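# Reseat the die set's upper plate on its guide pillars

## Task

Return the die set's upper plate onto its guide pillars with the punch facing downward, then bring it down the pillars until it is fully seated. The punch may not contact anything. The task fails if either half of the die set drops, if its centre slips downward inside a grip by more than roughly a fingernail's width, or if it is set down hard. It also fails if the upper plate, gripped or free, slides down its pillars by that much at a speed above about a pen's length per second. Small slips accumulate until that half has been placed and released.

## Robot and tools

Robot: two Doosan M1013 arms, left_arm and right_arm, each carrying a Robotiq 140 two-finger gripper and a wrist camera. The left gripper's fingers can fold at a hinge: a part held only near the fingertips (outer quarter of the pad) gets the commanded squeeze, but a part held nearer the palm may be pulled in, held loosely, squeezed too hard, or released later. Pressing its fingertips onto a surface folds them easily unless fully closed, so contact may go unnoticed and spoil the next grip. The right gripper's fingers are rigid.

Frames. Scene frame: origin at table-top height halfway between the nominal arm bases, +z up, +x out over the table, left_arm on the +y side. Calibrated bases: left_arm at (-0.090, +0.650, 0) m, no rotation; right_arm at (-0.072, -0.577, 0) m, quat_wxyz (+1.000, 0, 0, -0.023), a slight yaw. Each arm's end_effector_position (m), end_effector_quat_wxyz and velocities are given in that arm's own base frame; the fixed camera and table use the scene frame. Printed hand poses may be off by a few cm. On the gripper, fingers point along +z and close along y; end_effector_position is the point between closed pads, with fingertips about 33 mm past it (9 mm when fully open).

A row (used by execute_actions and move): 18 numbers, always all of them. First 9 belong to left_arm, next 9 to right_arm. Per arm: six absolute joint target angles in radians, ordered forearm roll (joint_4), elbow (joint_3), wrist pitch (joint_5), wrist roll (joint_6), shoulder (joint_2), waist (joint_1); then gripper position, force_limit, speed, each in [-1, 1]. Joint ranges: elbow -2.792 to 2.792, all others -6.283 to 6.283; targets more than 0.010 rad outside are refused. Gripper position +1 = open 140 mm, pads meet near -0.8, -1 closes until blocked. force_limit sets pad pressure (about 14 N at -1 up to 58 N at +1 for a slow close); speed sets finger rate (about 30 mm/s at -1, 250 at +1), and faster closing grips harder. To leave a gripper unchanged, resend its last three numbers.

Tools:
- execute_actions(actions, cameras): actions is a list of actions; each action is up to 15 rows, one per 1/30 s step, the last row repeated to fill 15. An empty list returns state plus images.
- move(target, speed, blend, stop_force, zero, blocking, cameras): target is one row or a list of up to 15 rows of absolute joint goals; joints interpolate together, so the hand traces a curve and nothing is avoided. speed: rad/s for the joint with farthest to travel, 0.01 to 3.92, default 0.5 (one value or one per target). blend: rad of corner rounding per target, default 0 (stop). stop_force: 10 to 80 N, ends an arm's path when estimated push against its motion exceeds that since the last zero; use a low speed with it, and omit it when backing away from contact. zero (default true) re-zeros before the move. blocking=false returns early and lets a later move replace this one (not allowed with stop_force). Result adds a move: line such as done, off_target, moving, held or fault, possibly limits=held.
- wait(seconds 0 to 10, cameras): holds last commands while time passes.
- stop(cameras): brakes the running move; fingers continue.
- zoom_image(camera, region): camera is cam_low, cam_left_wrist or cam_right_wrist; region [x0, y0, x1, y1] in pixels of the latest image, at most 504 by 504.
- clear_fault(arm): clears a reported torque or force fault on left_arm or right_arm.
- read_manual(section): licence texts only.
- finished_scene(scene): ends the current scene, given its number as an integer; irreversible.

Cameras: cam_low (fixed, 672x504), cam_left_wrist and cam_right_wrist (672x504 each).

Reading results: Joint positions, Joint velocities and Joint targets list each arm in the joint order above (rad, rad/s); velocities may say within noise. Tool commands shows current gripper commands. object_status: 0 moving, 1 blocked while opening, 2 blocked while closing (a grip), 3 reached goal or pads met. position_measured is in counts: 3 open, ~75 = 100 mm, 139 = 60 mm, 200 = 20 mm, 230 pads touching. To grip harder, raise force_limit and nudge position (-1 to -0.98); to grip softer, reopen and close slowly. Joint torques and External joint torques (positive toward larger angles) and Flange force (gripper x y z, includes held weight) hint at contact; no reading means no estimate. joint sent to its limit and joint command not followed (clearance check between arms) also appear. MOTOR HOT warns of an upcoming over-temperature brake.

Avoid: outside force of 144 N on an arm or contact torque at the joint limits (waist and shoulder 295, elbow 139, wrist joints 39.1 N m) stops the arm until clear_fault. Arm stiffness means even a small overshoot into firm contact can fault. Do not let the arms touch or grip each other's fingers, do not drop or release moving parts, do not slam into the die set or table, and keep everything on the table. Avoid heavy parts held off-centre, long stretched-out holds, and fast descents of the plate. Loose objects may occasionally be nudged by outside disturbances.

Each tool is called after "Emit:" as name(argument=value, ...) on one line, values as JSON.

## Session

Emit:
execute_actions(actions=[])

Scene clock: 0.00 s.
left_arm: end_effector_position=(+0.6178, -0.7538, +0.2248) position_measured=3 object_status=3 end_effector_quat_wxyz=(-0.174, +0.750, +0.615, +0.169) | right_arm: end_effector_position=(+0.8034, -0.2029, +0.2836) position_measured=3 object_status=3 end_effector_quat_wxyz=(-0.289, +0.450, +0.663, +0.524)
Joint names: [forearm roll, elbow, wrist pitch, wrist roll, shoulder, waist]
Joint positions: left_arm=[0.321 0.433 2.049 -0.725 1.042 -1.015] | right_arm=[1.061 1.244 1.908 -1.06 0.748 -0.629]
Joint velocities: within noise
Joint torques (N m): no reading
External joint torques (N m): no reading
Flange force (N): no reading
Joint targets: left_arm=[0.321 0.433 2.049 -0.725 1.042 -1.015] | right_arm=[1.061 1.244 1.908 -1.060 0.748 -0.629]
Tool commands: left_gripper/position=+1.0 left_gripper/force_limit=+1.0 left_gripper/speed=+1.0 right_gripper/position=+1.0 right_gripper/force_limit=+1.0 right_gripper/speed=+1.0

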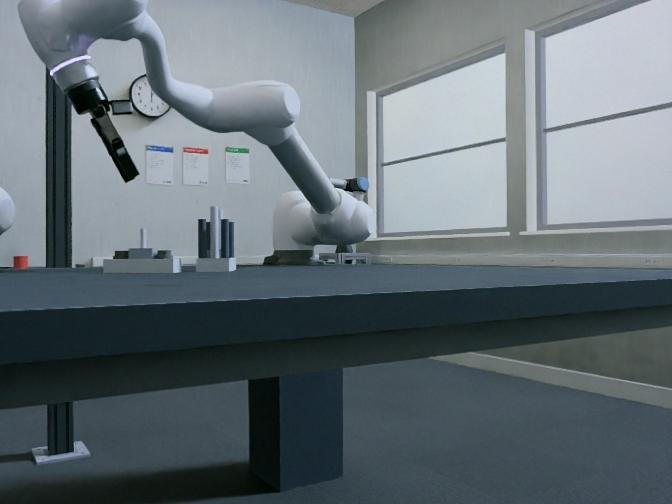

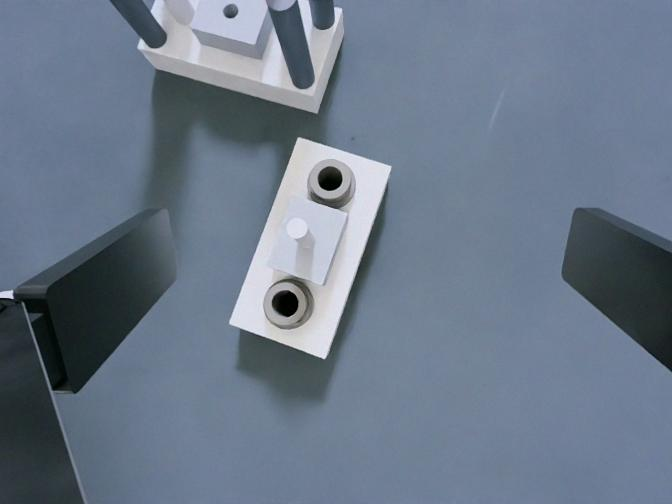

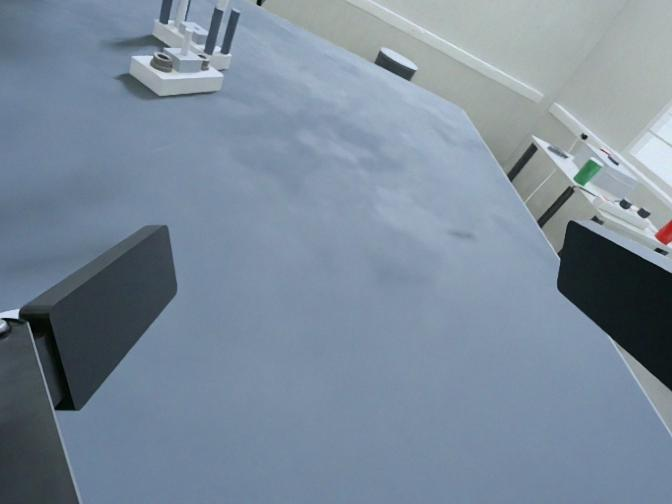

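Emit:
zoom_image(camera="cam_low", region=[80, 180, 280, 290])

Emit:
zoom_image(camera="cam_left_wrist", region=[100, 0, 440, 370])

Emit:
zoom_image(camera="cam_right_wrist", region=[100, 0, 260, 120])

Scaled by 2.520 from the camera's 672x504 image, which has a finer 960x720 frame.

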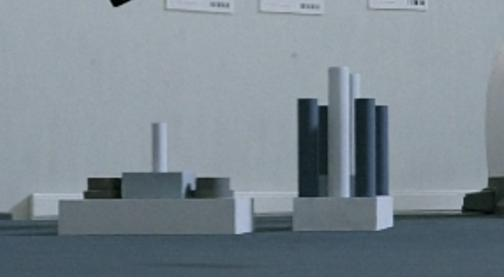

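Scaled by 1.362 from the camera's 672x504 image, which has a finer 960x720 frame.

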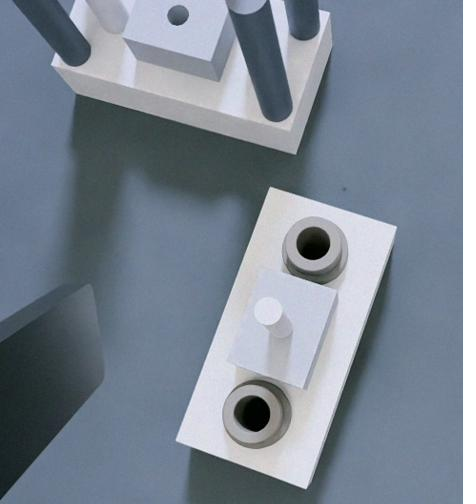

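Scaled by 3.150 from the camera's 672x504 image, which has a finer 960x720 frame.

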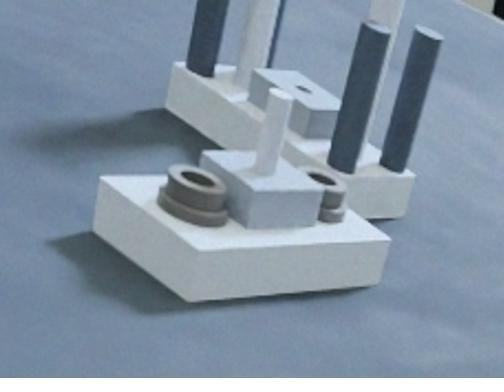

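Emit:
move(target=[0,1.173,1.646,-0.752,0.3225,-0.752,1,1,1,1.061,1.244,1.908,-1.06,0.748,-0.629,1,1,1], speed=1.0, cameras=["cam_low","cam_left_wrist"])

Emit:
zoom_image(camera="cam_left_wrist", region=[170, 50, 490, 370])

Scene clock: 141.43 s.
left_arm: end_effector_position=(+0.5742, -0.4899, +0.4501) position_measured=3 object_status=3 end_effector_quat_wxyz=(+0.000, +0.707, +0.707, +0.000) | right_arm: end_effector_position=(+0.8031, -0.2030, +0.2837) position_measured=3 object_status=3 end_effector_quat_wxyz=(-0.289, +0.450, +0.663, +0.523)
Joint names: [forearm roll, elbow, wrist pitch, wrist roll, shoulder, waist]
Joint positions: left_arm=[0 1.173 1.646 -0.752 0.322 -0.752] | right_arm=[1.061 1.244 1.908 -1.06 0.748 -0.629]
Joint torques (N m): left_arm=[4.22 -43.39 0.19 -0.05 -80.24 -0.68] | right_arm=[3.51 -37.83 1.43 -0.3 -110.68 -1.66]
External joint torques (N m): left_arm=[0.12 1.41 -0.18 0.05 5.49 0.58] | right_arm=[0.48 -1 0.04 0.32 0.69 1.83]
Flange force (N): left_arm=[-3.4 5.3 2.4] | right_arm=[-1.6 5.0 -0.3]
Joint targets: left_arm=[0.000 1.173 1.646 -0.752 0.323 -0.752] | right_arm=[1.061 1.244 1.908 -1.060 0.748 -0.629]
move: done
Images, in order (width x height): cam_low 672x504, cam_left_wrist 672x504.

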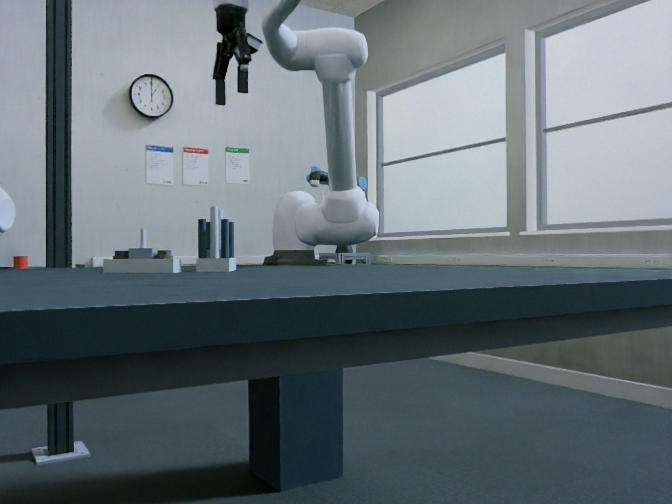

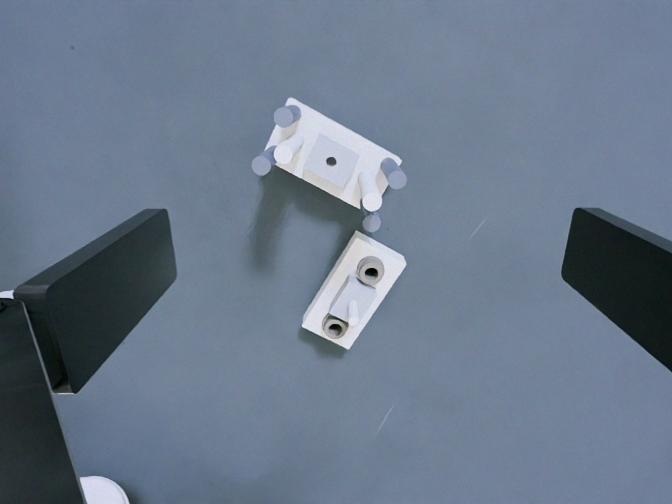

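Scaled by 1.575 from the camera's 672x504 image, which has a finer 960x720 frame.

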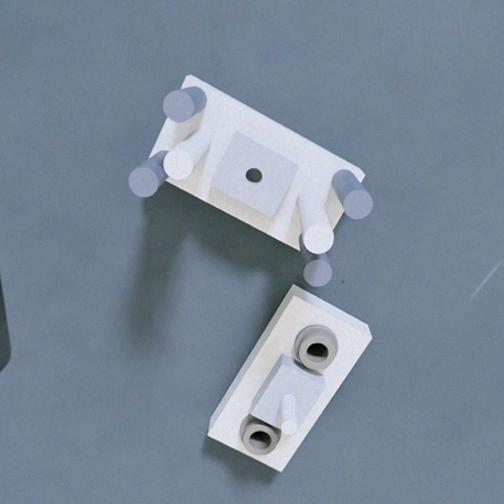

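Emit:
zoom_image(camera="cam_left_wrist", region=[240, 80, 420, 240])

Emit:
zoom_image(camera="cam_left_wrist", region=[280, 220, 420, 360])

Scaled by 2.800 from the camera's 672x504 image, which has a finer 960x720 frame.

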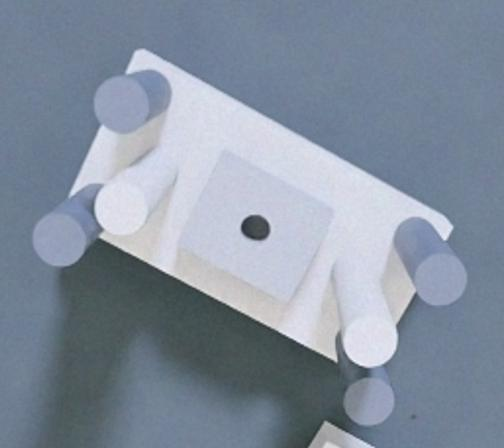

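Scaled by 3.600 from the camera's 672x504 image, which has a finer 960x720 frame.

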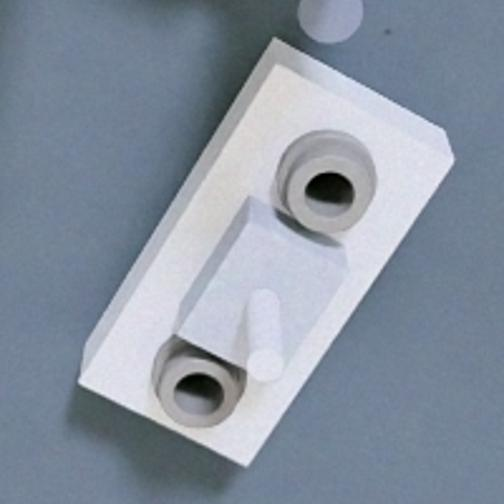

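Emit:
move(target=[0,1.2085,1.2505,-0.398,0.6826,-0.9296,0.3,-1,-1,1.061,1.244,1.908,-1.06,0.748,-0.629,1,1,1], speed=0.8, cameras=["cam_low","cam_left_wrist"])

Emit:
zoom_image(camera="cam_low", region=[80, 180, 280, 290])

Scene clock: 292.30 s.
left_arm: end_effector_position=(+0.5790, -0.7180, +0.1251) position_measured=91 object_status=0 end_effector_quat_wxyz=(+0.000, +0.868, +0.497, +0.000) | right_arm: end_effector_position=(+0.8031, -0.2030, +0.2837) position_measured=3 object_status=3 end_effector_quat_wxyz=(-0.289, +0.450, +0.663, +0.523)
Joint names: [forearm roll, elbow, wrist pitch, wrist roll, shoulder, waist]
Joint positions: left_arm=[0 1.208 1.25 -0.398 0.683 -0.93] | right_arm=[1.061 1.244 1.908 -1.06 0.748 -0.629]
Joint torques (N m): left_arm=[4.03 -41.29 0.14 -0.05 -111.78 -1.1] | right_arm=[3.44 -37.86 1.52 -0.28 -110.49 -1.81]
External joint torques (N m): left_arm=[0.14 0.94 -0.13 0.05 5.13 0.81] | right_arm=[0.57 -0.9 -0.05 0.3 0.8 1.08]
Flange force (N): left_arm=[-1.1 5.6 3.9] | right_arm=[-1.7 4.4 -0.8]
Joint targets: left_arm=[0.000 1.209 1.251 -0.398 0.683 -0.930] | right_arm=[1.061 1.244 1.908 -1.060 0.748 -0.629]
move: done
Images, in order (width x height): cam_low 672x504, cam_left_wrist 672x504.

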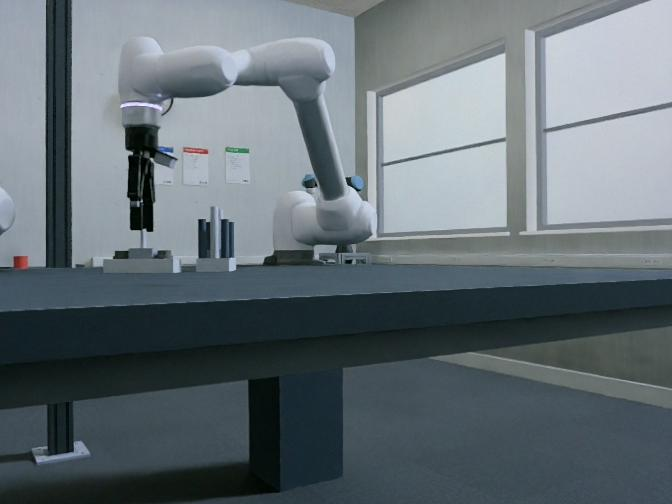

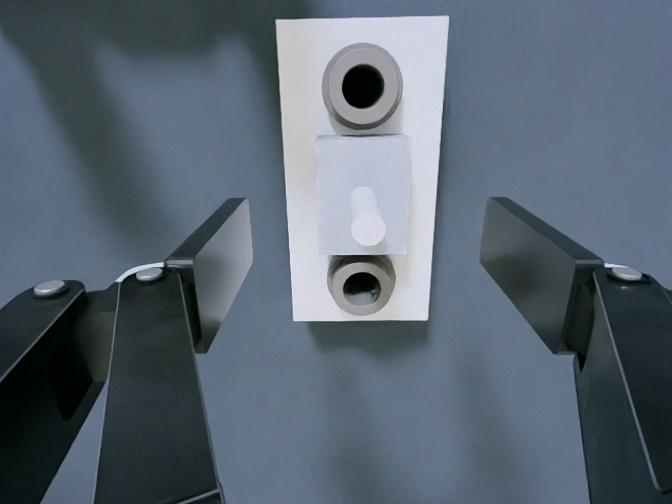

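Scaled by 2.520 from the camera's 672x504 image, which has a finer 960x720 frame.

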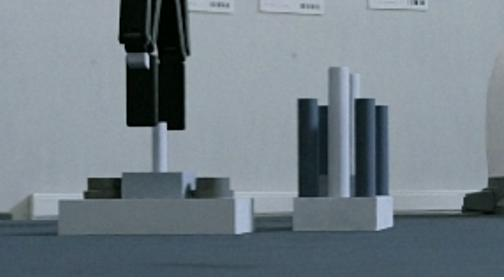

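Emit:
move(target=[0,1.2522,1.1762,-0.398,0.7132,-0.9296,0.1,-1,-1,1.061,1.244,1.908,-1.06,0.748,-0.629,1,1,1], speed=0.25, cameras=["cam_low","cam_left_wrist"])

Emit:
zoom_image(camera="cam_low", region=[80, 200, 200, 280])

Scene clock: 335.97 s.
left_arm: end_effector_position=(+0.5789, -0.7180, +0.0738) position_measured=117 object_status=0 end_effector_quat_wxyz=(+0.000, +0.868, +0.497, +0.000) | right_arm: end_effector_position=(+0.8031, -0.2030, +0.2837) position_measured=3 object_status=3 end_effector_quat_wxyz=(-0.289, +0.450, +0.663, +0.523)
Joint names: [forearm roll, elbow, wrist pitch, wrist roll, shoulder, waist]
Joint positions: left_arm=[0 1.252 1.176 -0.398 0.713 -0.93] | right_arm=[1.061 1.244 1.908 -1.06 0.748 -0.629]
Joint torques (N m): left_arm=[3.94 -40.09 0.14 -0.05 -113.12 -0.52] | right_arm=[3.53 -37.72 1.38 -0.35 -110.62 -1.02]
External joint torques (N m): left_arm=[0.13 0.92 -0.13 0.05 5.44 0.27] | right_arm=[0.44 -0.83 0.08 0.37 1.5 0.68]
Flange force (N): left_arm=[-1.7 5.6 4.4] | right_arm=[-2.6 4.6 -1.6]
Joint targets: left_arm=[0.000 1.252 1.176 -0.398 0.713 -0.930] | right_arm=[1.061 1.244 1.908 -1.060 0.748 -0.629]
move: done
Images, in order (width x height): cam_low 672x504, cam_left_wrist 672x504.

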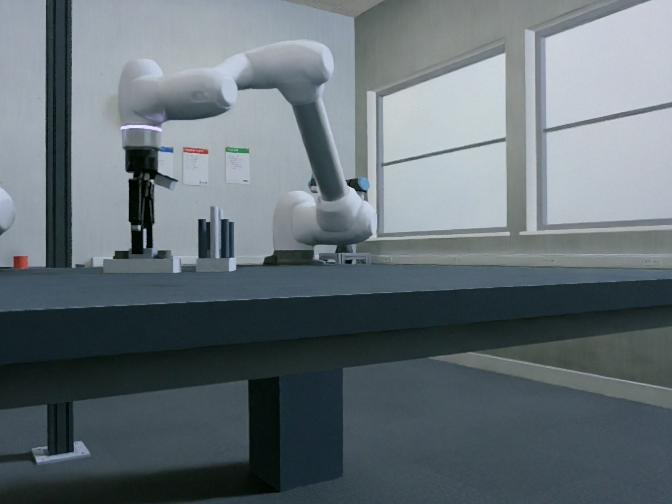

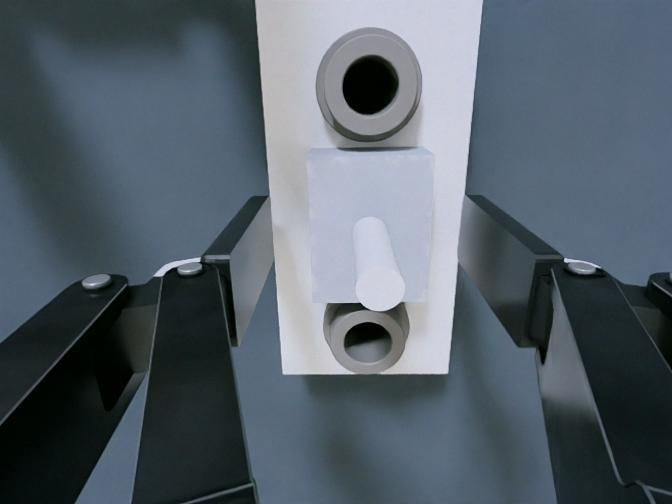

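Scaled by 4.200 from the camera's 672x504 image, which has a finer 960x720 frame.

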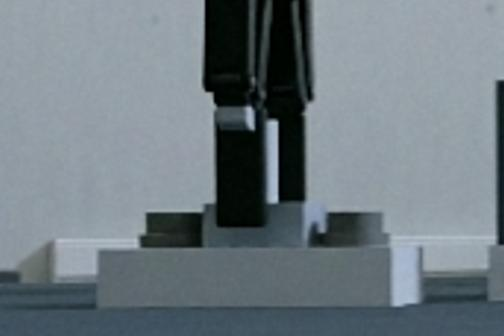

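Emit:
move(target=[[0,1.256,1.1691,-0.398,0.7165,-0.9296,0.1,-1,-1,1.061,1.244,1.908,-1.06,0.748,-0.629,1,1,1],[0,1.256,1.1691,-0.398,0.7165,-0.9296,-1,1,-1,1.061,1.244,1.908,-1.06,0.748,-0.629,1,1,1]], speed=0.2, cameras=["cam_low","cam_left_wrist"])

Emit:
zoom_image(camera="cam_low", region=[80, 200, 200, 280])

Scene clock: 357.47 s.
left_arm: end_effector_position=(+0.5790, -0.7180, +0.0690) position_measured=167 object_status=0 end_effector_quat_wxyz=(+0.000, +0.868, +0.497, +0.000) | right_arm: end_effector_position=(+0.8031, -0.2030, +0.2837) position_measured=3 object_status=3 end_effector_quat_wxyz=(-0.289, +0.450, +0.663, +0.523)
Joint names: [forearm roll, elbow, wrist pitch, wrist roll, shoulder, waist]
Joint positions: left_arm=[0 1.256 1.169 -0.398 0.717 -0.93] | right_arm=[1.061 1.244 1.908 -1.06 0.748 -0.629]
Joint torques (N m): left_arm=[3.96 -28.92 0.1 0.28 -92.79 -0.97] | right_arm=[3.52 -37.6 1.43 -0.3 -110.7 -0.79]
External joint torques (N m): left_arm=[0.06 -9.85 -0.09 -0.28 -14.13 0.79] | right_arm=[0.46 -0.95 0.02 0.32 1.65 0.34]
Flange force (N): left_arm=[-1.4 5.2 -16.7] | right_arm=[-2.9 4.7 -2.1]
Joint targets: left_arm=[0.000 1.256 1.169 -0.398 0.717 -0.930] | right_arm=[1.061 1.244 1.908 -1.060 0.748 -0.629]
move: done
Images, in order (width x height): cam_low 672x504, cam_left_wrist 672x504.

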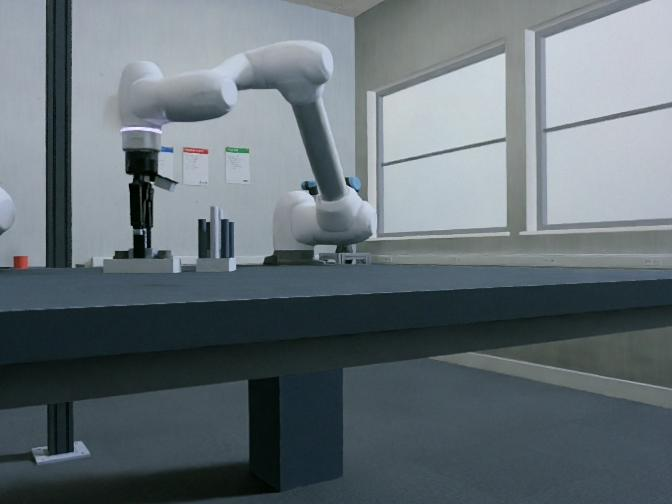

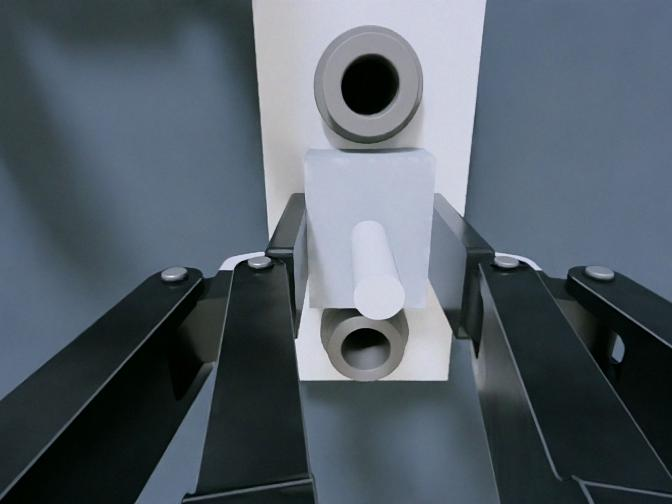

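Scaled by 4.200 from the camera's 672x504 image, which has a finer 960x720 frame.

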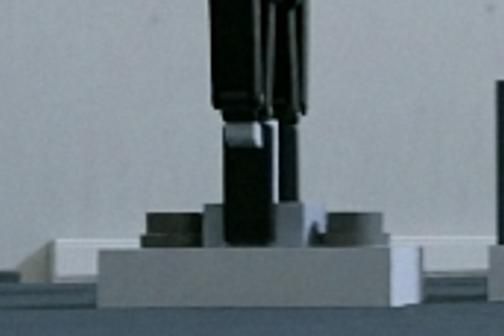

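Emit:
move(target=[[0,1.253,1.1747,-0.398,0.7139,-0.9296,0.1,1,-1,1.061,1.244,1.908,-1.06,0.748,-0.629,1,1,1],[0,1.253,1.1747,-0.398,0.7139,-0.9296,-1,1,-1,1.061,1.244,1.908,-1.06,0.748,-0.629,1,1,1]], speed=0.2, cameras=["cam_low","cam_left_wrist"])

Emit:
zoom_image(camera="cam_low", region=[80, 200, 200, 280])

Scene clock: 368.67 s.
left_arm: end_effector_position=(+0.5789, -0.7180, +0.0729) position_measured=167 object_status=0 end_effector_quat_wxyz=(+0.000, +0.868, +0.497, +0.000) | right_arm: end_effector_position=(+0.8031, -0.2030, +0.2837) position_measured=3 object_status=3 end_effector_quat_wxyz=(-0.289, +0.450, +0.663, +0.523)
Joint names: [forearm roll, elbow, wrist pitch, wrist roll, shoulder, waist]
Joint positions: left_arm=[0 1.253 1.175 -0.398 0.714 -0.93] | right_arm=[1.061 1.244 1.908 -1.06 0.748 -0.629]
Joint torques (N m): left_arm=[4.3 -36.86 -1.59 0.16 -102.69 -0.03] | right_arm=[3.53 -37.53 1.42 -0.23 -110.43 -1]
External joint torques (N m): left_arm=[-0.25 -2.17 1.6 -0.16 -4.7 -0.09] | right_arm=[0.47 -1.27 0.05 0.25 0.71 0.59]
Flange force (N): left_arm=[-0.5 0.5 -7.0] | right_arm=[-1.9 4.7 -1.8]
Joint targets: left_arm=[0.000 1.253 1.175 -0.398 0.714 -0.930] | right_arm=[1.061 1.244 1.908 -1.060 0.748 -0.629]
move: done
Images, in order (width x height): cam_low 672x504, cam_left_wrist 672x504.

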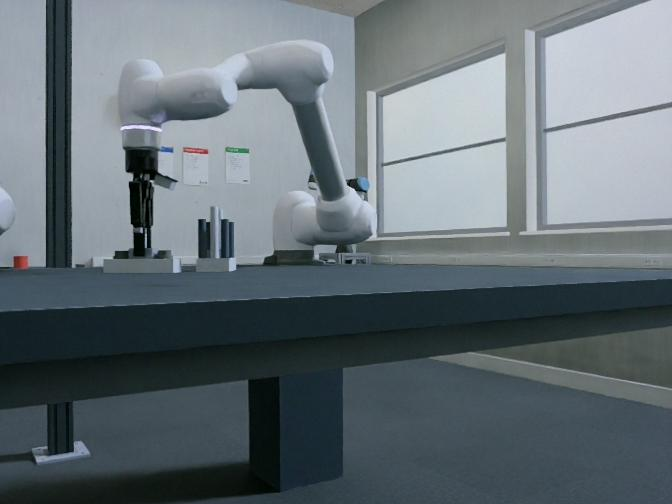

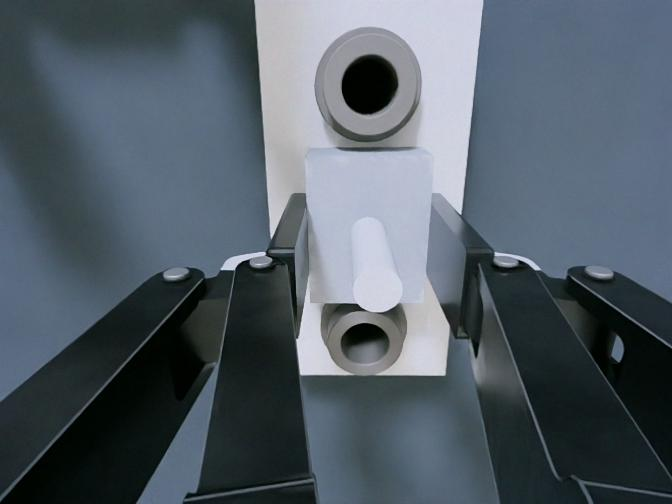

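Scaled by 4.200 from the camera's 672x504 image, which has a finer 960x720 frame.

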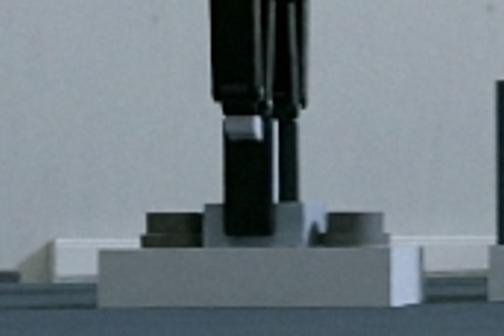

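Emit:
wait(seconds=0.3)

Emit:
move(target=[0,1.2371,1.2034,-0.398,0.7011,-0.9296,-1,1,-1,1.061,1.244,1.908,-1.06,0.748,-0.629,1,1,1], speed=0.06, cameras=["cam_low","cam_left_wrist"])

Emit:
zoom_image(camera="cam_low", region=[80, 200, 200, 280])

Scene clock: 383.87 s.
left_arm: end_effector_position=(+0.5790, -0.7180, +0.0729) position_measured=167 object_status=2 end_effector_quat_wxyz=(+0.000, +0.868, +0.497, +0.000) | right_arm: end_effector_position=(+0.8031, -0.2030, +0.2837) position_measured=3 object_status=3 end_effector_quat_wxyz=(-0.289, +0.450, +0.663, +0.523)
Joint names: [forearm roll, elbow, wrist pitch, wrist roll, shoulder, waist]
Joint positions: left_arm=[0 1.253 1.175 -0.398 0.714 -0.93] | right_arm=[1.061 1.244 1.908 -1.06 0.748 -0.629]
Joint torques (N m): left_arm=[4.29 -36.86 -1.6 0.19 -102.74 -0.06] | right_arm=[3.62 -37.75 1.42 -0.25 -110.95 -1.15]
External joint torques (N m): left_arm=[-0.26 -2.05 1.61 -0.19 -4.2 -0.19] | right_arm=[0.38 -1.05 0.05 0.27 1.09 0.86]
Flange force (N): left_arm=[-0.8 0.9 -6.6] | right_arm=[-2.3 4.7 -1.5]
Joint targets: left_arm=[0.000 1.253 1.175 -0.398 0.714 -0.930] | right_arm=[1.061 1.244 1.908 -1.060 0.748 -0.629]
Tool commands: left_gripper/position=-1.0 left_gripper/force_limit=+1.0 left_gripper/speed=-1.0 right_gripper/position=+1.0 right_gripper/force_limit=+1.0 right_gripper/speed=+1.0
wait: 0.30 s; at rest from the start

Scene clock: 384.60 s.
left_arm: end_effector_position=(+0.5790, -0.7180, +0.0931) position_measured=167 object_status=2 end_effector_quat_wxyz=(+0.000, +0.868, +0.497, +0.000) | right_arm: end_effector_position=(+0.8031, -0.2030, +0.2837) position_measured=3 object_status=3 end_effector_quat_wxyz=(-0.289, +0.450, +0.663, +0.523)
Joint names: [forearm roll, elbow, wrist pitch, wrist roll, shoulder, waist]
Joint positions: left_arm=[0 1.237 1.203 -0.398 0.701 -0.93] | right_arm=[1.061 1.244 1.908 -1.06 0.748 -0.629]
Joint torques (N m): left_arm=[3.99 -50.31 0.19 -0.08 -129.7 -0.58] | right_arm=[3.57 -37.7 1.42 -0.23 -110.92 -1.08]
External joint torques (N m): left_arm=[0.09 10.94 -0.19 0.08 23.3 0.24] | right_arm=[0.41 -1.08 0.05 0.25 1.14 1.3]
Flange force (N): left_arm=[-1.8 5.8 23.7] | right_arm=[-2.4 5.0 -1.2]
Joint targets: left_arm=[0.000 1.237 1.203 -0.398 0.701 -0.930] | right_arm=[1.061 1.244 1.908 -1.060 0.748 -0.629]
move: done
Images, in order (width x height): cam_low 672x504, cam_left_wrist 672x504.

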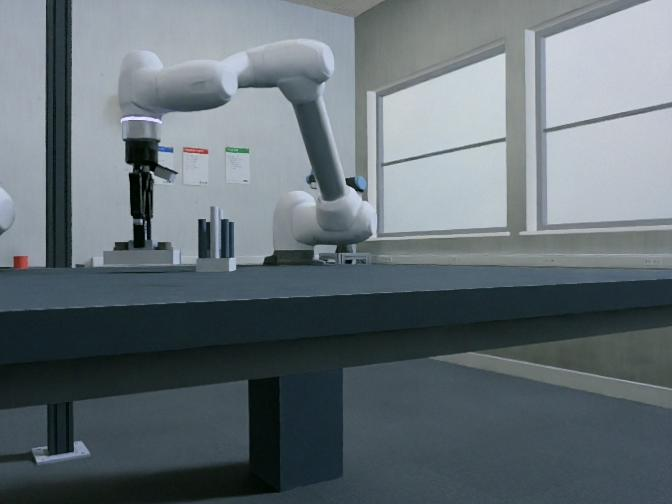

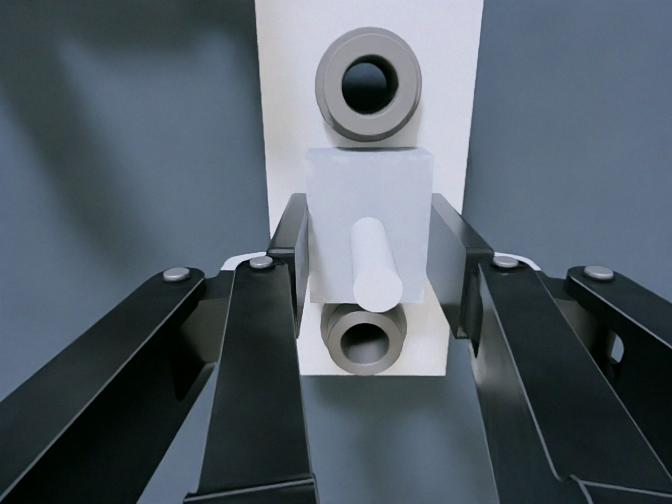

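Scaled by 4.200 from the camera's 672x504 image, which has a finer 960x720 frame.

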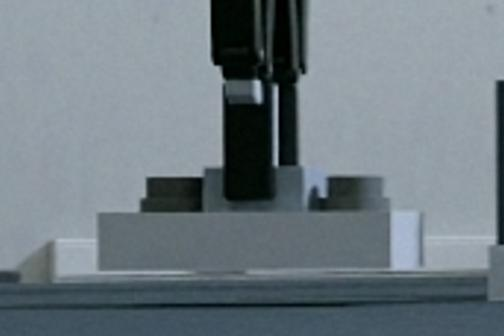

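Emit:
move(target=[[0,0.9854,1.5305,-0.398,0.6257,-0.9296,-1,1,-1,1.061,1.244,1.908,-1.06,0.748,-0.629,1,1,1],[0,1.0771,1.6191,-2.0204,0.4454,-0.9474,-1,1,-1,1.061,1.244,1.908,-1.06,0.748,-0.629,1,1,1],[0,1.0771,1.6191,-2.0204,0.4454,-0.9474,-1,1,-1,1.2285,1.1230,2.2489,-3.658,0.8426,0.3727,1,1,1]], speed=[0.2,0.6,0.9], cameras=["all"])

Scene clock: 432.37 s.
left_arm: end_effector_position=(+0.5099, -0.6500, +0.4065) position_measured=167 object_status=2 end_effector_quat_wxyz=(+0.000, +0.246, +0.969, +0.000) | right_arm: end_effector_position=(+0.5997, +0.5334, +0.3501) position_measured=3 object_status=3 end_effector_quat_wxyz=(-0.158, +0.689, -0.158, -0.689)
Joint names: [forearm roll, elbow, wrist pitch, wrist roll, shoulder, waist]
Joint positions: left_arm=[0 1.077 1.619 -2.02 0.445 -0.947] | right_arm=[1.229 1.123 2.249 -3.658 0.843 0.373]
Joint torques (N m): left_arm=[4.18 -53.91 0.25 -0.05 -107.76 -0.62] | right_arm=[2.75 -37.95 1.3 -0.27 -117.65 -0.27]
External joint torques (N m): left_arm=[0.16 11.54 -0.21 0.05 20.11 0.6] | right_arm=[0.43 -0.81 0.05 0.27 0.77 0.97]
Flange force (N): left_arm=[-5.3 -1.4 20.8] | right_arm=[-0.9 -4.5 -2.2]
Joint targets: left_arm=[0.000 1.077 1.619 -2.020 0.445 -0.947] | right_arm=[1.228 1.123 2.249 -3.658 0.843 0.373]
move: done

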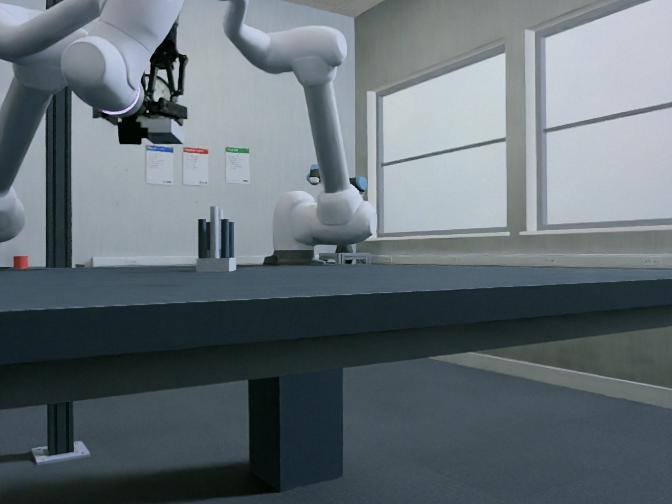

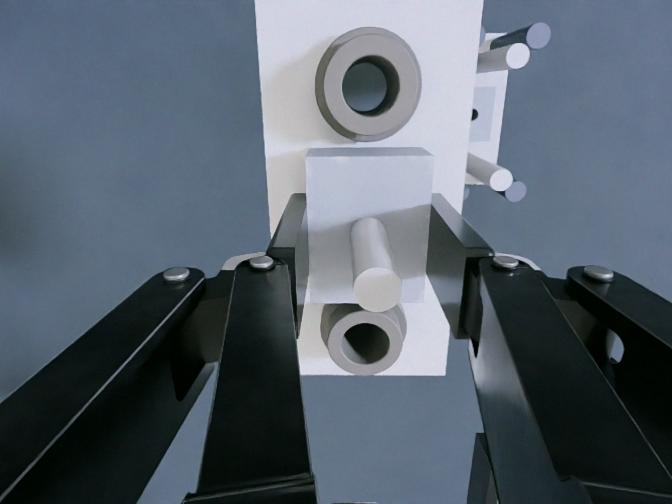

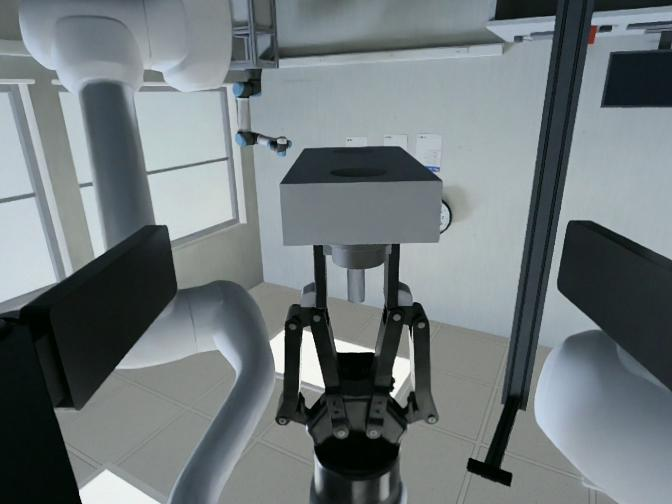

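Emit:
move(target=[[0,1.0771,1.6191,-2.0204,0.4454,-0.9474,-1,1,-1,1.2213,1.2633,2.1750,-3.712,0.7680,0.4319,1,1,1],[0,1.0771,1.6191,-2.0204,0.4454,-0.9474,-1,1,-1,1.2315,1.3810,2.1030,-3.7495,0.7042,0.4972,1,1,1]], speed=0.2, blend=[0.03, 0], cameras=["all"])

Scene clock: 462.20 s.
left_arm: end_effector_position=(+0.5099, -0.6500, +0.4065) position_measured=167 object_status=2 end_effector_quat_wxyz=(+0.000, +0.246, +0.969, +0.000) | right_arm: end_effector_position=(+0.4648, +0.5990, +0.3501) position_measured=3 object_status=3 end_effector_quat_wxyz=(-0.158, +0.689, -0.158, -0.689)
Joint names: [forearm roll, elbow, wrist pitch, wrist roll, shoulder, waist]
Joint positions: left_arm=[0 1.077 1.619 -2.02 0.445 -0.947] | right_arm=[1.232 1.381 2.103 -3.749 0.704 0.497]
Joint torques (N m): left_arm=[4.18 -53.8 0.22 -0.1 -107.74 -0.58] | right_arm=[2.68 -36.35 1.59 -0.33 -105.86 -1.38]
External joint torques (N m): left_arm=[0.17 11.42 -0.18 0.1 19.96 0.98] | right_arm=[0.51 -0.81 -0.03 0.33 1.12 1.28]
Flange force (N): left_arm=[-5.6 -1.0 20.5] | right_arm=[-0.4 -4.9 -0.9]
Joint targets: left_arm=[0.000 1.077 1.619 -2.020 0.445 -0.947] | right_arm=[1.232 1.381 2.103 -3.749 0.704 0.497]
move: done

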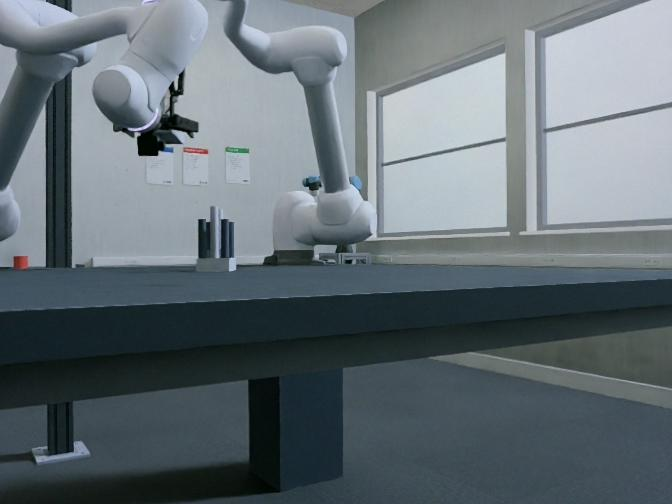

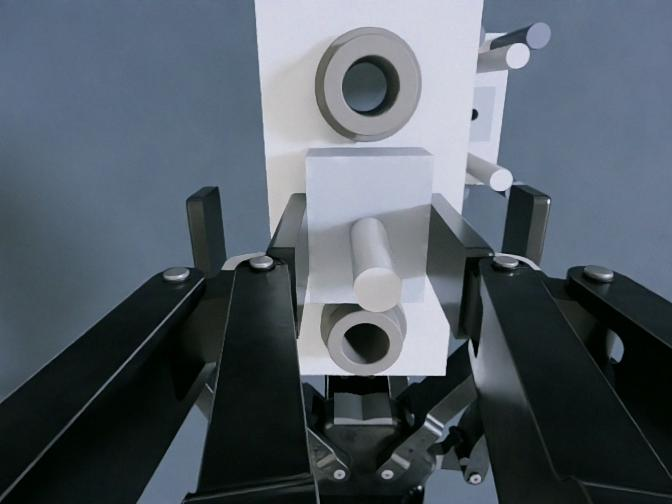

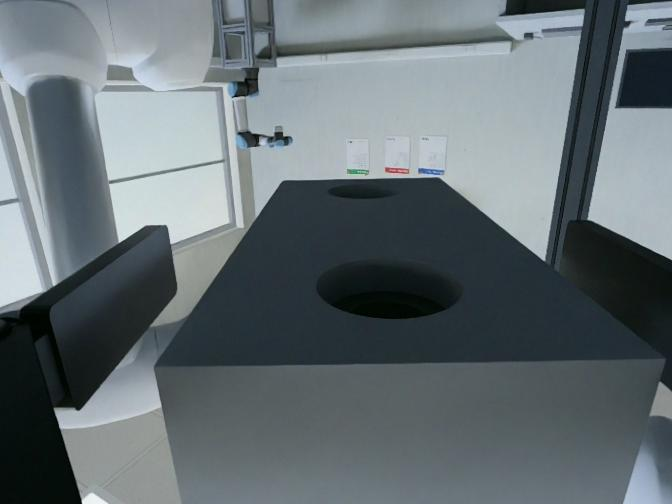

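Emit:
move(target=[0,1.0771,1.6191,-2.0204,0.4454,-0.9474,-1,1,-1,1.2315,1.3810,2.1030,-3.7495,0.7042,0.4972,-1,0.5,-1], cameras=["cam_left_wrist","cam_right_wrist"])

Emit:
wait(seconds=0.8)

Scene clock: 477.73 s.
left_arm: end_effector_position=(+0.5100, -0.6500, +0.4065) position_measured=167 object_status=2 end_effector_quat_wxyz=(+0.000, +0.246, +0.969, +0.000) | right_arm: end_effector_position=(+0.4649, +0.5989, +0.3499) position_measured=69 object_status=0 end_effector_quat_wxyz=(-0.158, +0.689, -0.158, -0.689)
Joint names: [forearm roll, elbow, wrist pitch, wrist roll, shoulder, waist]
Joint positions: left_arm=[0 1.077 1.619 -2.02 0.445 -0.947] | right_arm=[1.231 1.381 2.103 -3.75 0.704 0.497]
Joint torques (N m): left_arm=[2.19 -59.27 -11.45 1.27 -92.35 -7.86] | right_arm=[6.45 -38.82 -1.01 0.18 -111.98 22.45]
External joint torques (N m): left_arm=[2.15 17.03 11.48 -1.27 5.04 8.25] | right_arm=[-3.24 1.66 2.59 -0.18 7.29 -22.53]
Flange force (N): left_arm=[20.9 18.3 11.2] | right_arm=[8.4 13.6 -27.2]
Joint targets: left_arm=[0.000 1.077 1.619 -2.020 0.445 -0.947] | right_arm=[1.232 1.381 2.103 -3.749 0.704 0.497]
move: done
Images, in order (width x height): cam_left_wrist 672x504, cam_right_wrist 672x504.

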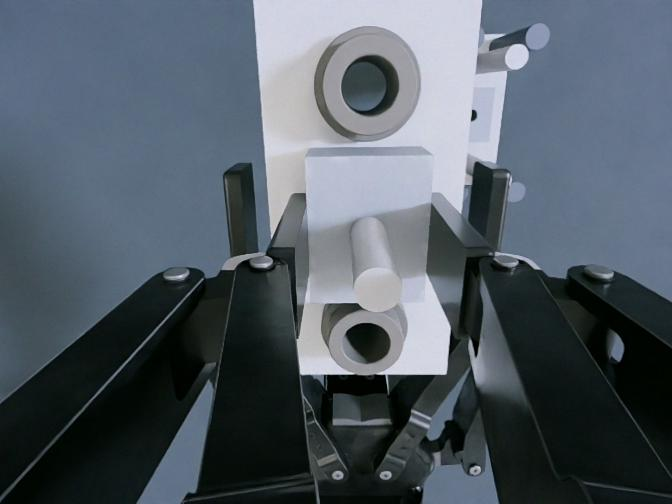

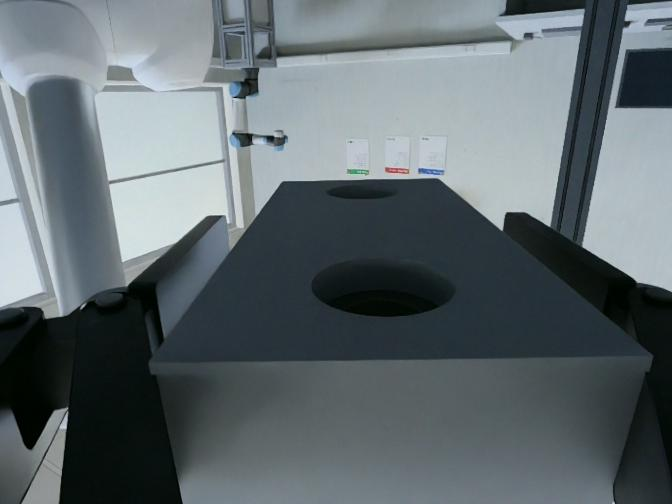

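Scene clock: 478.53 s.
left_arm: end_effector_position=(+0.5099, -0.6500, +0.4065) position_measured=167 object_status=2 end_effector_quat_wxyz=(+0.000, +0.246, +0.969, +0.000) | right_arm: end_effector_position=(+0.4649, +0.5989, +0.3500) position_measured=69 object_status=2 end_effector_quat_wxyz=(-0.158, +0.689, -0.158, -0.689)
Joint names: [forearm roll, elbow, wrist pitch, wrist roll, shoulder, waist]
Joint positions: left_arm=[0 1.077 1.619 -2.02 0.445 -0.947] | right_arm=[1.231 1.381 2.103 -3.75 0.704 0.497]
Joint torques (N m): left_arm=[1.23 -59.5 -11.77 1.32 -92.23 -10] | right_arm=[6.77 -39.3 -1.68 0.21 -111.22 22.77]
External joint torques (N m): left_arm=[3.08 17.24 11.8 -1.32 4.92 9.66] | right_arm=[-3.57 2.25 3.25 -0.21 6.83 -22.66]
Flange force (N): left_arm=[20.7 19.9 11.1] | right_arm=[8.4 16.1 -26.8]
Joint targets: left_arm=[0.000 1.077 1.619 -2.020 0.445 -0.947] | right_arm=[1.232 1.381 2.103 -3.749 0.704 0.497]
Tool commands: left_gripper/position=-1.0 left_gripper/force_limit=+1.0 left_gripper/speed=-1.0 right_gripper/position=-1.0 right_gripper/force_limit=+0.5 right_gripper/speed=-1.0
wait: 0.80 s; at rest by 0.17 s

Emit:
move(target=[[0,1.0771,1.6191,-2.0204,0.4454,-0.9474,-1,1,-1,1.2315,1.3810,2.1030,-3.7495,0.7042,0.4972,1,0.5,-1],[0,1.0771,1.6191,-2.0204,0.4454,-0.9474,-1,1,-1,1.2213,1.2633,2.1750,-3.712,0.7680,0.4319,1,0.5,-1],[0,1.0771,1.6191,-2.0204,0.4454,-0.9474,-1,1,-1,1.2285,1.1230,2.2489,-3.658,0.8426,0.3727,1,0.5,-1]], speed=[0.2,0.2,0.3], blend=[0,0.03,0], cameras=["cam_left_wrist"])

Emit:
move(target=[[0,0.9262,2.1341,-1.87,0.0813,-0.6,-1,1,-1,1.2285,1.1230,2.2489,-3.658,0.8426,0.3727,1,0.5,-1],[0,0.9262,2.1341,-1.87,0.0813,0.2,-1,1,-1,1.2285,1.1230,2.2489,-3.658,0.8426,0.3727,1,0.5,-1]], speed=0.4, blend=[0.1,0], cameras=["cam_low","cam_left_wrist"])

Scene clock: 647.43 s.
left_arm: end_effector_position=(+0.5099, -0.6500, +0.4065) position_measured=167 object_status=2 end_effector_quat_wxyz=(+0.000, +0.246, +0.969, +0.000) | right_arm: end_effector_position=(+0.5997, +0.5334, +0.3500) position_measured=3 object_status=3 end_effector_quat_wxyz=(-0.158, +0.689, -0.158, -0.689)
Joint names: [forearm roll, elbow, wrist pitch, wrist roll, shoulder, waist]
Joint positions: left_arm=[0 1.077 1.619 -2.02 0.445 -0.947] | right_arm=[1.229 1.123 2.249 -3.658 0.843 0.373]
Joint torques (N m): left_arm=[4.17 -53.7 0.25 -0.05 -107.87 -0.5] | right_arm=[2.81 -37.7 1.35 -0.27 -117.63 -1.77]
External joint torques (N m): left_arm=[0.11 11.62 -0.22 0.05 21.16 -0.09] | right_arm=[0.38 -0.93 0 0.27 1.26 1.67]
Flange force (N): left_arm=[-6.5 -2.9 20.9] | right_arm=[-0.5 -5.9 -2.3]
Joint targets: left_arm=[0.000 1.077 1.619 -2.020 0.445 -0.947] | right_arm=[1.228 1.123 2.249 -3.658 0.843 0.373]
move: done
Images, in order (width x height): cam_left_wrist 672x504.

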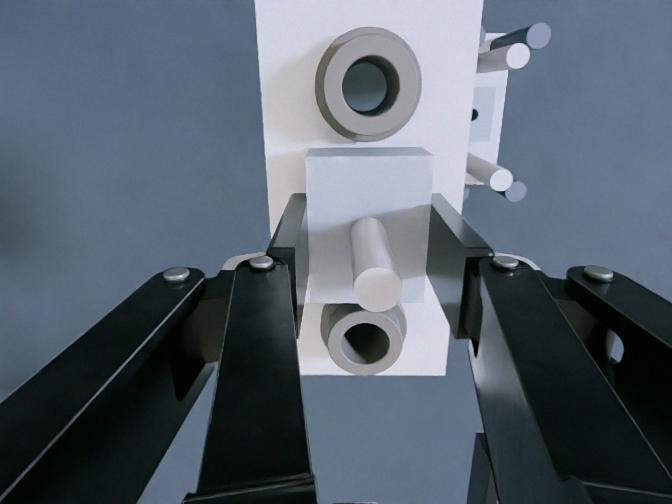

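Scene clock: 651.10 s.
left_arm: end_effector_position=(+0.5056, +0.1377, +0.7365) position_measured=167 object_status=2 end_effector_quat_wxyz=(+0.000, -0.247, +0.969, +0.000) | right_arm: end_effector_position=(+0.5997, +0.5334, +0.3501) position_measured=3 object_status=3 end_effector_quat_wxyz=(-0.158, +0.689, -0.158, -0.689)
Joint names: [forearm roll, elbow, wrist pitch, wrist roll, shoulder, waist]
Joint positions: left_arm=[0 0.926 2.134 -1.87 0.081 0.2] | right_arm=[1.228 1.123 2.249 -3.658 0.843 0.373]
Joint torques (N m): left_arm=[3.62 -45.61 0.24 -0.05 -58 0.22] | right_arm=[2.73 -37.54 1.29 -0.26 -117.43 -1.41]
External joint torques (N m): left_arm=[0.03 9.88 -0.19 0.06 13.67 -0.32] | right_arm=[0.44 -0.8 0.05 0.26 1.9 1.4]
Flange force (N): left_arm=[-4.4 -1.6 18.4] | right_arm=[-0.1 -6.2 -3.0]
Joint targets: left_arm=[0.000 0.926 2.134 -1.870 0.081 0.200] | right_arm=[1.228 1.123 2.249 -3.658 0.843 0.373]
move: done
Images, in order (width x height): cam_low 672x504, cam_left_wrist 672x504.

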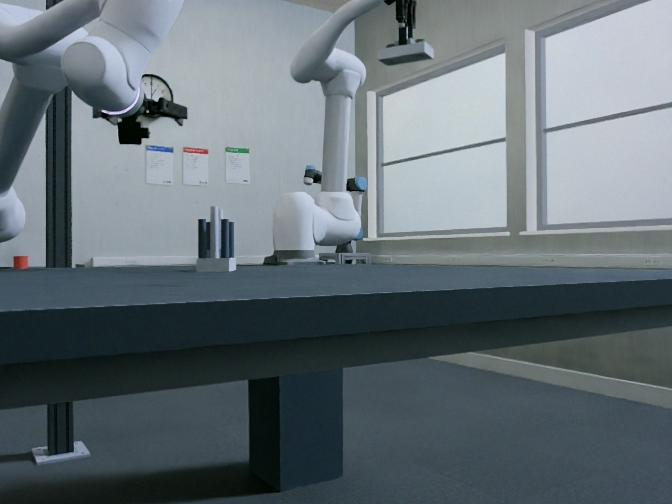

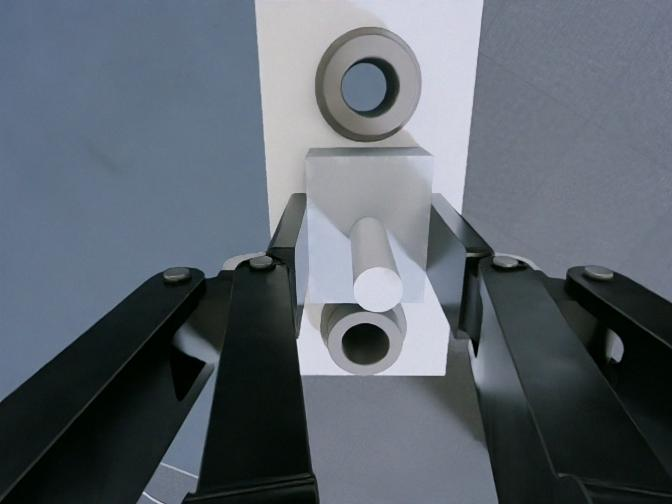

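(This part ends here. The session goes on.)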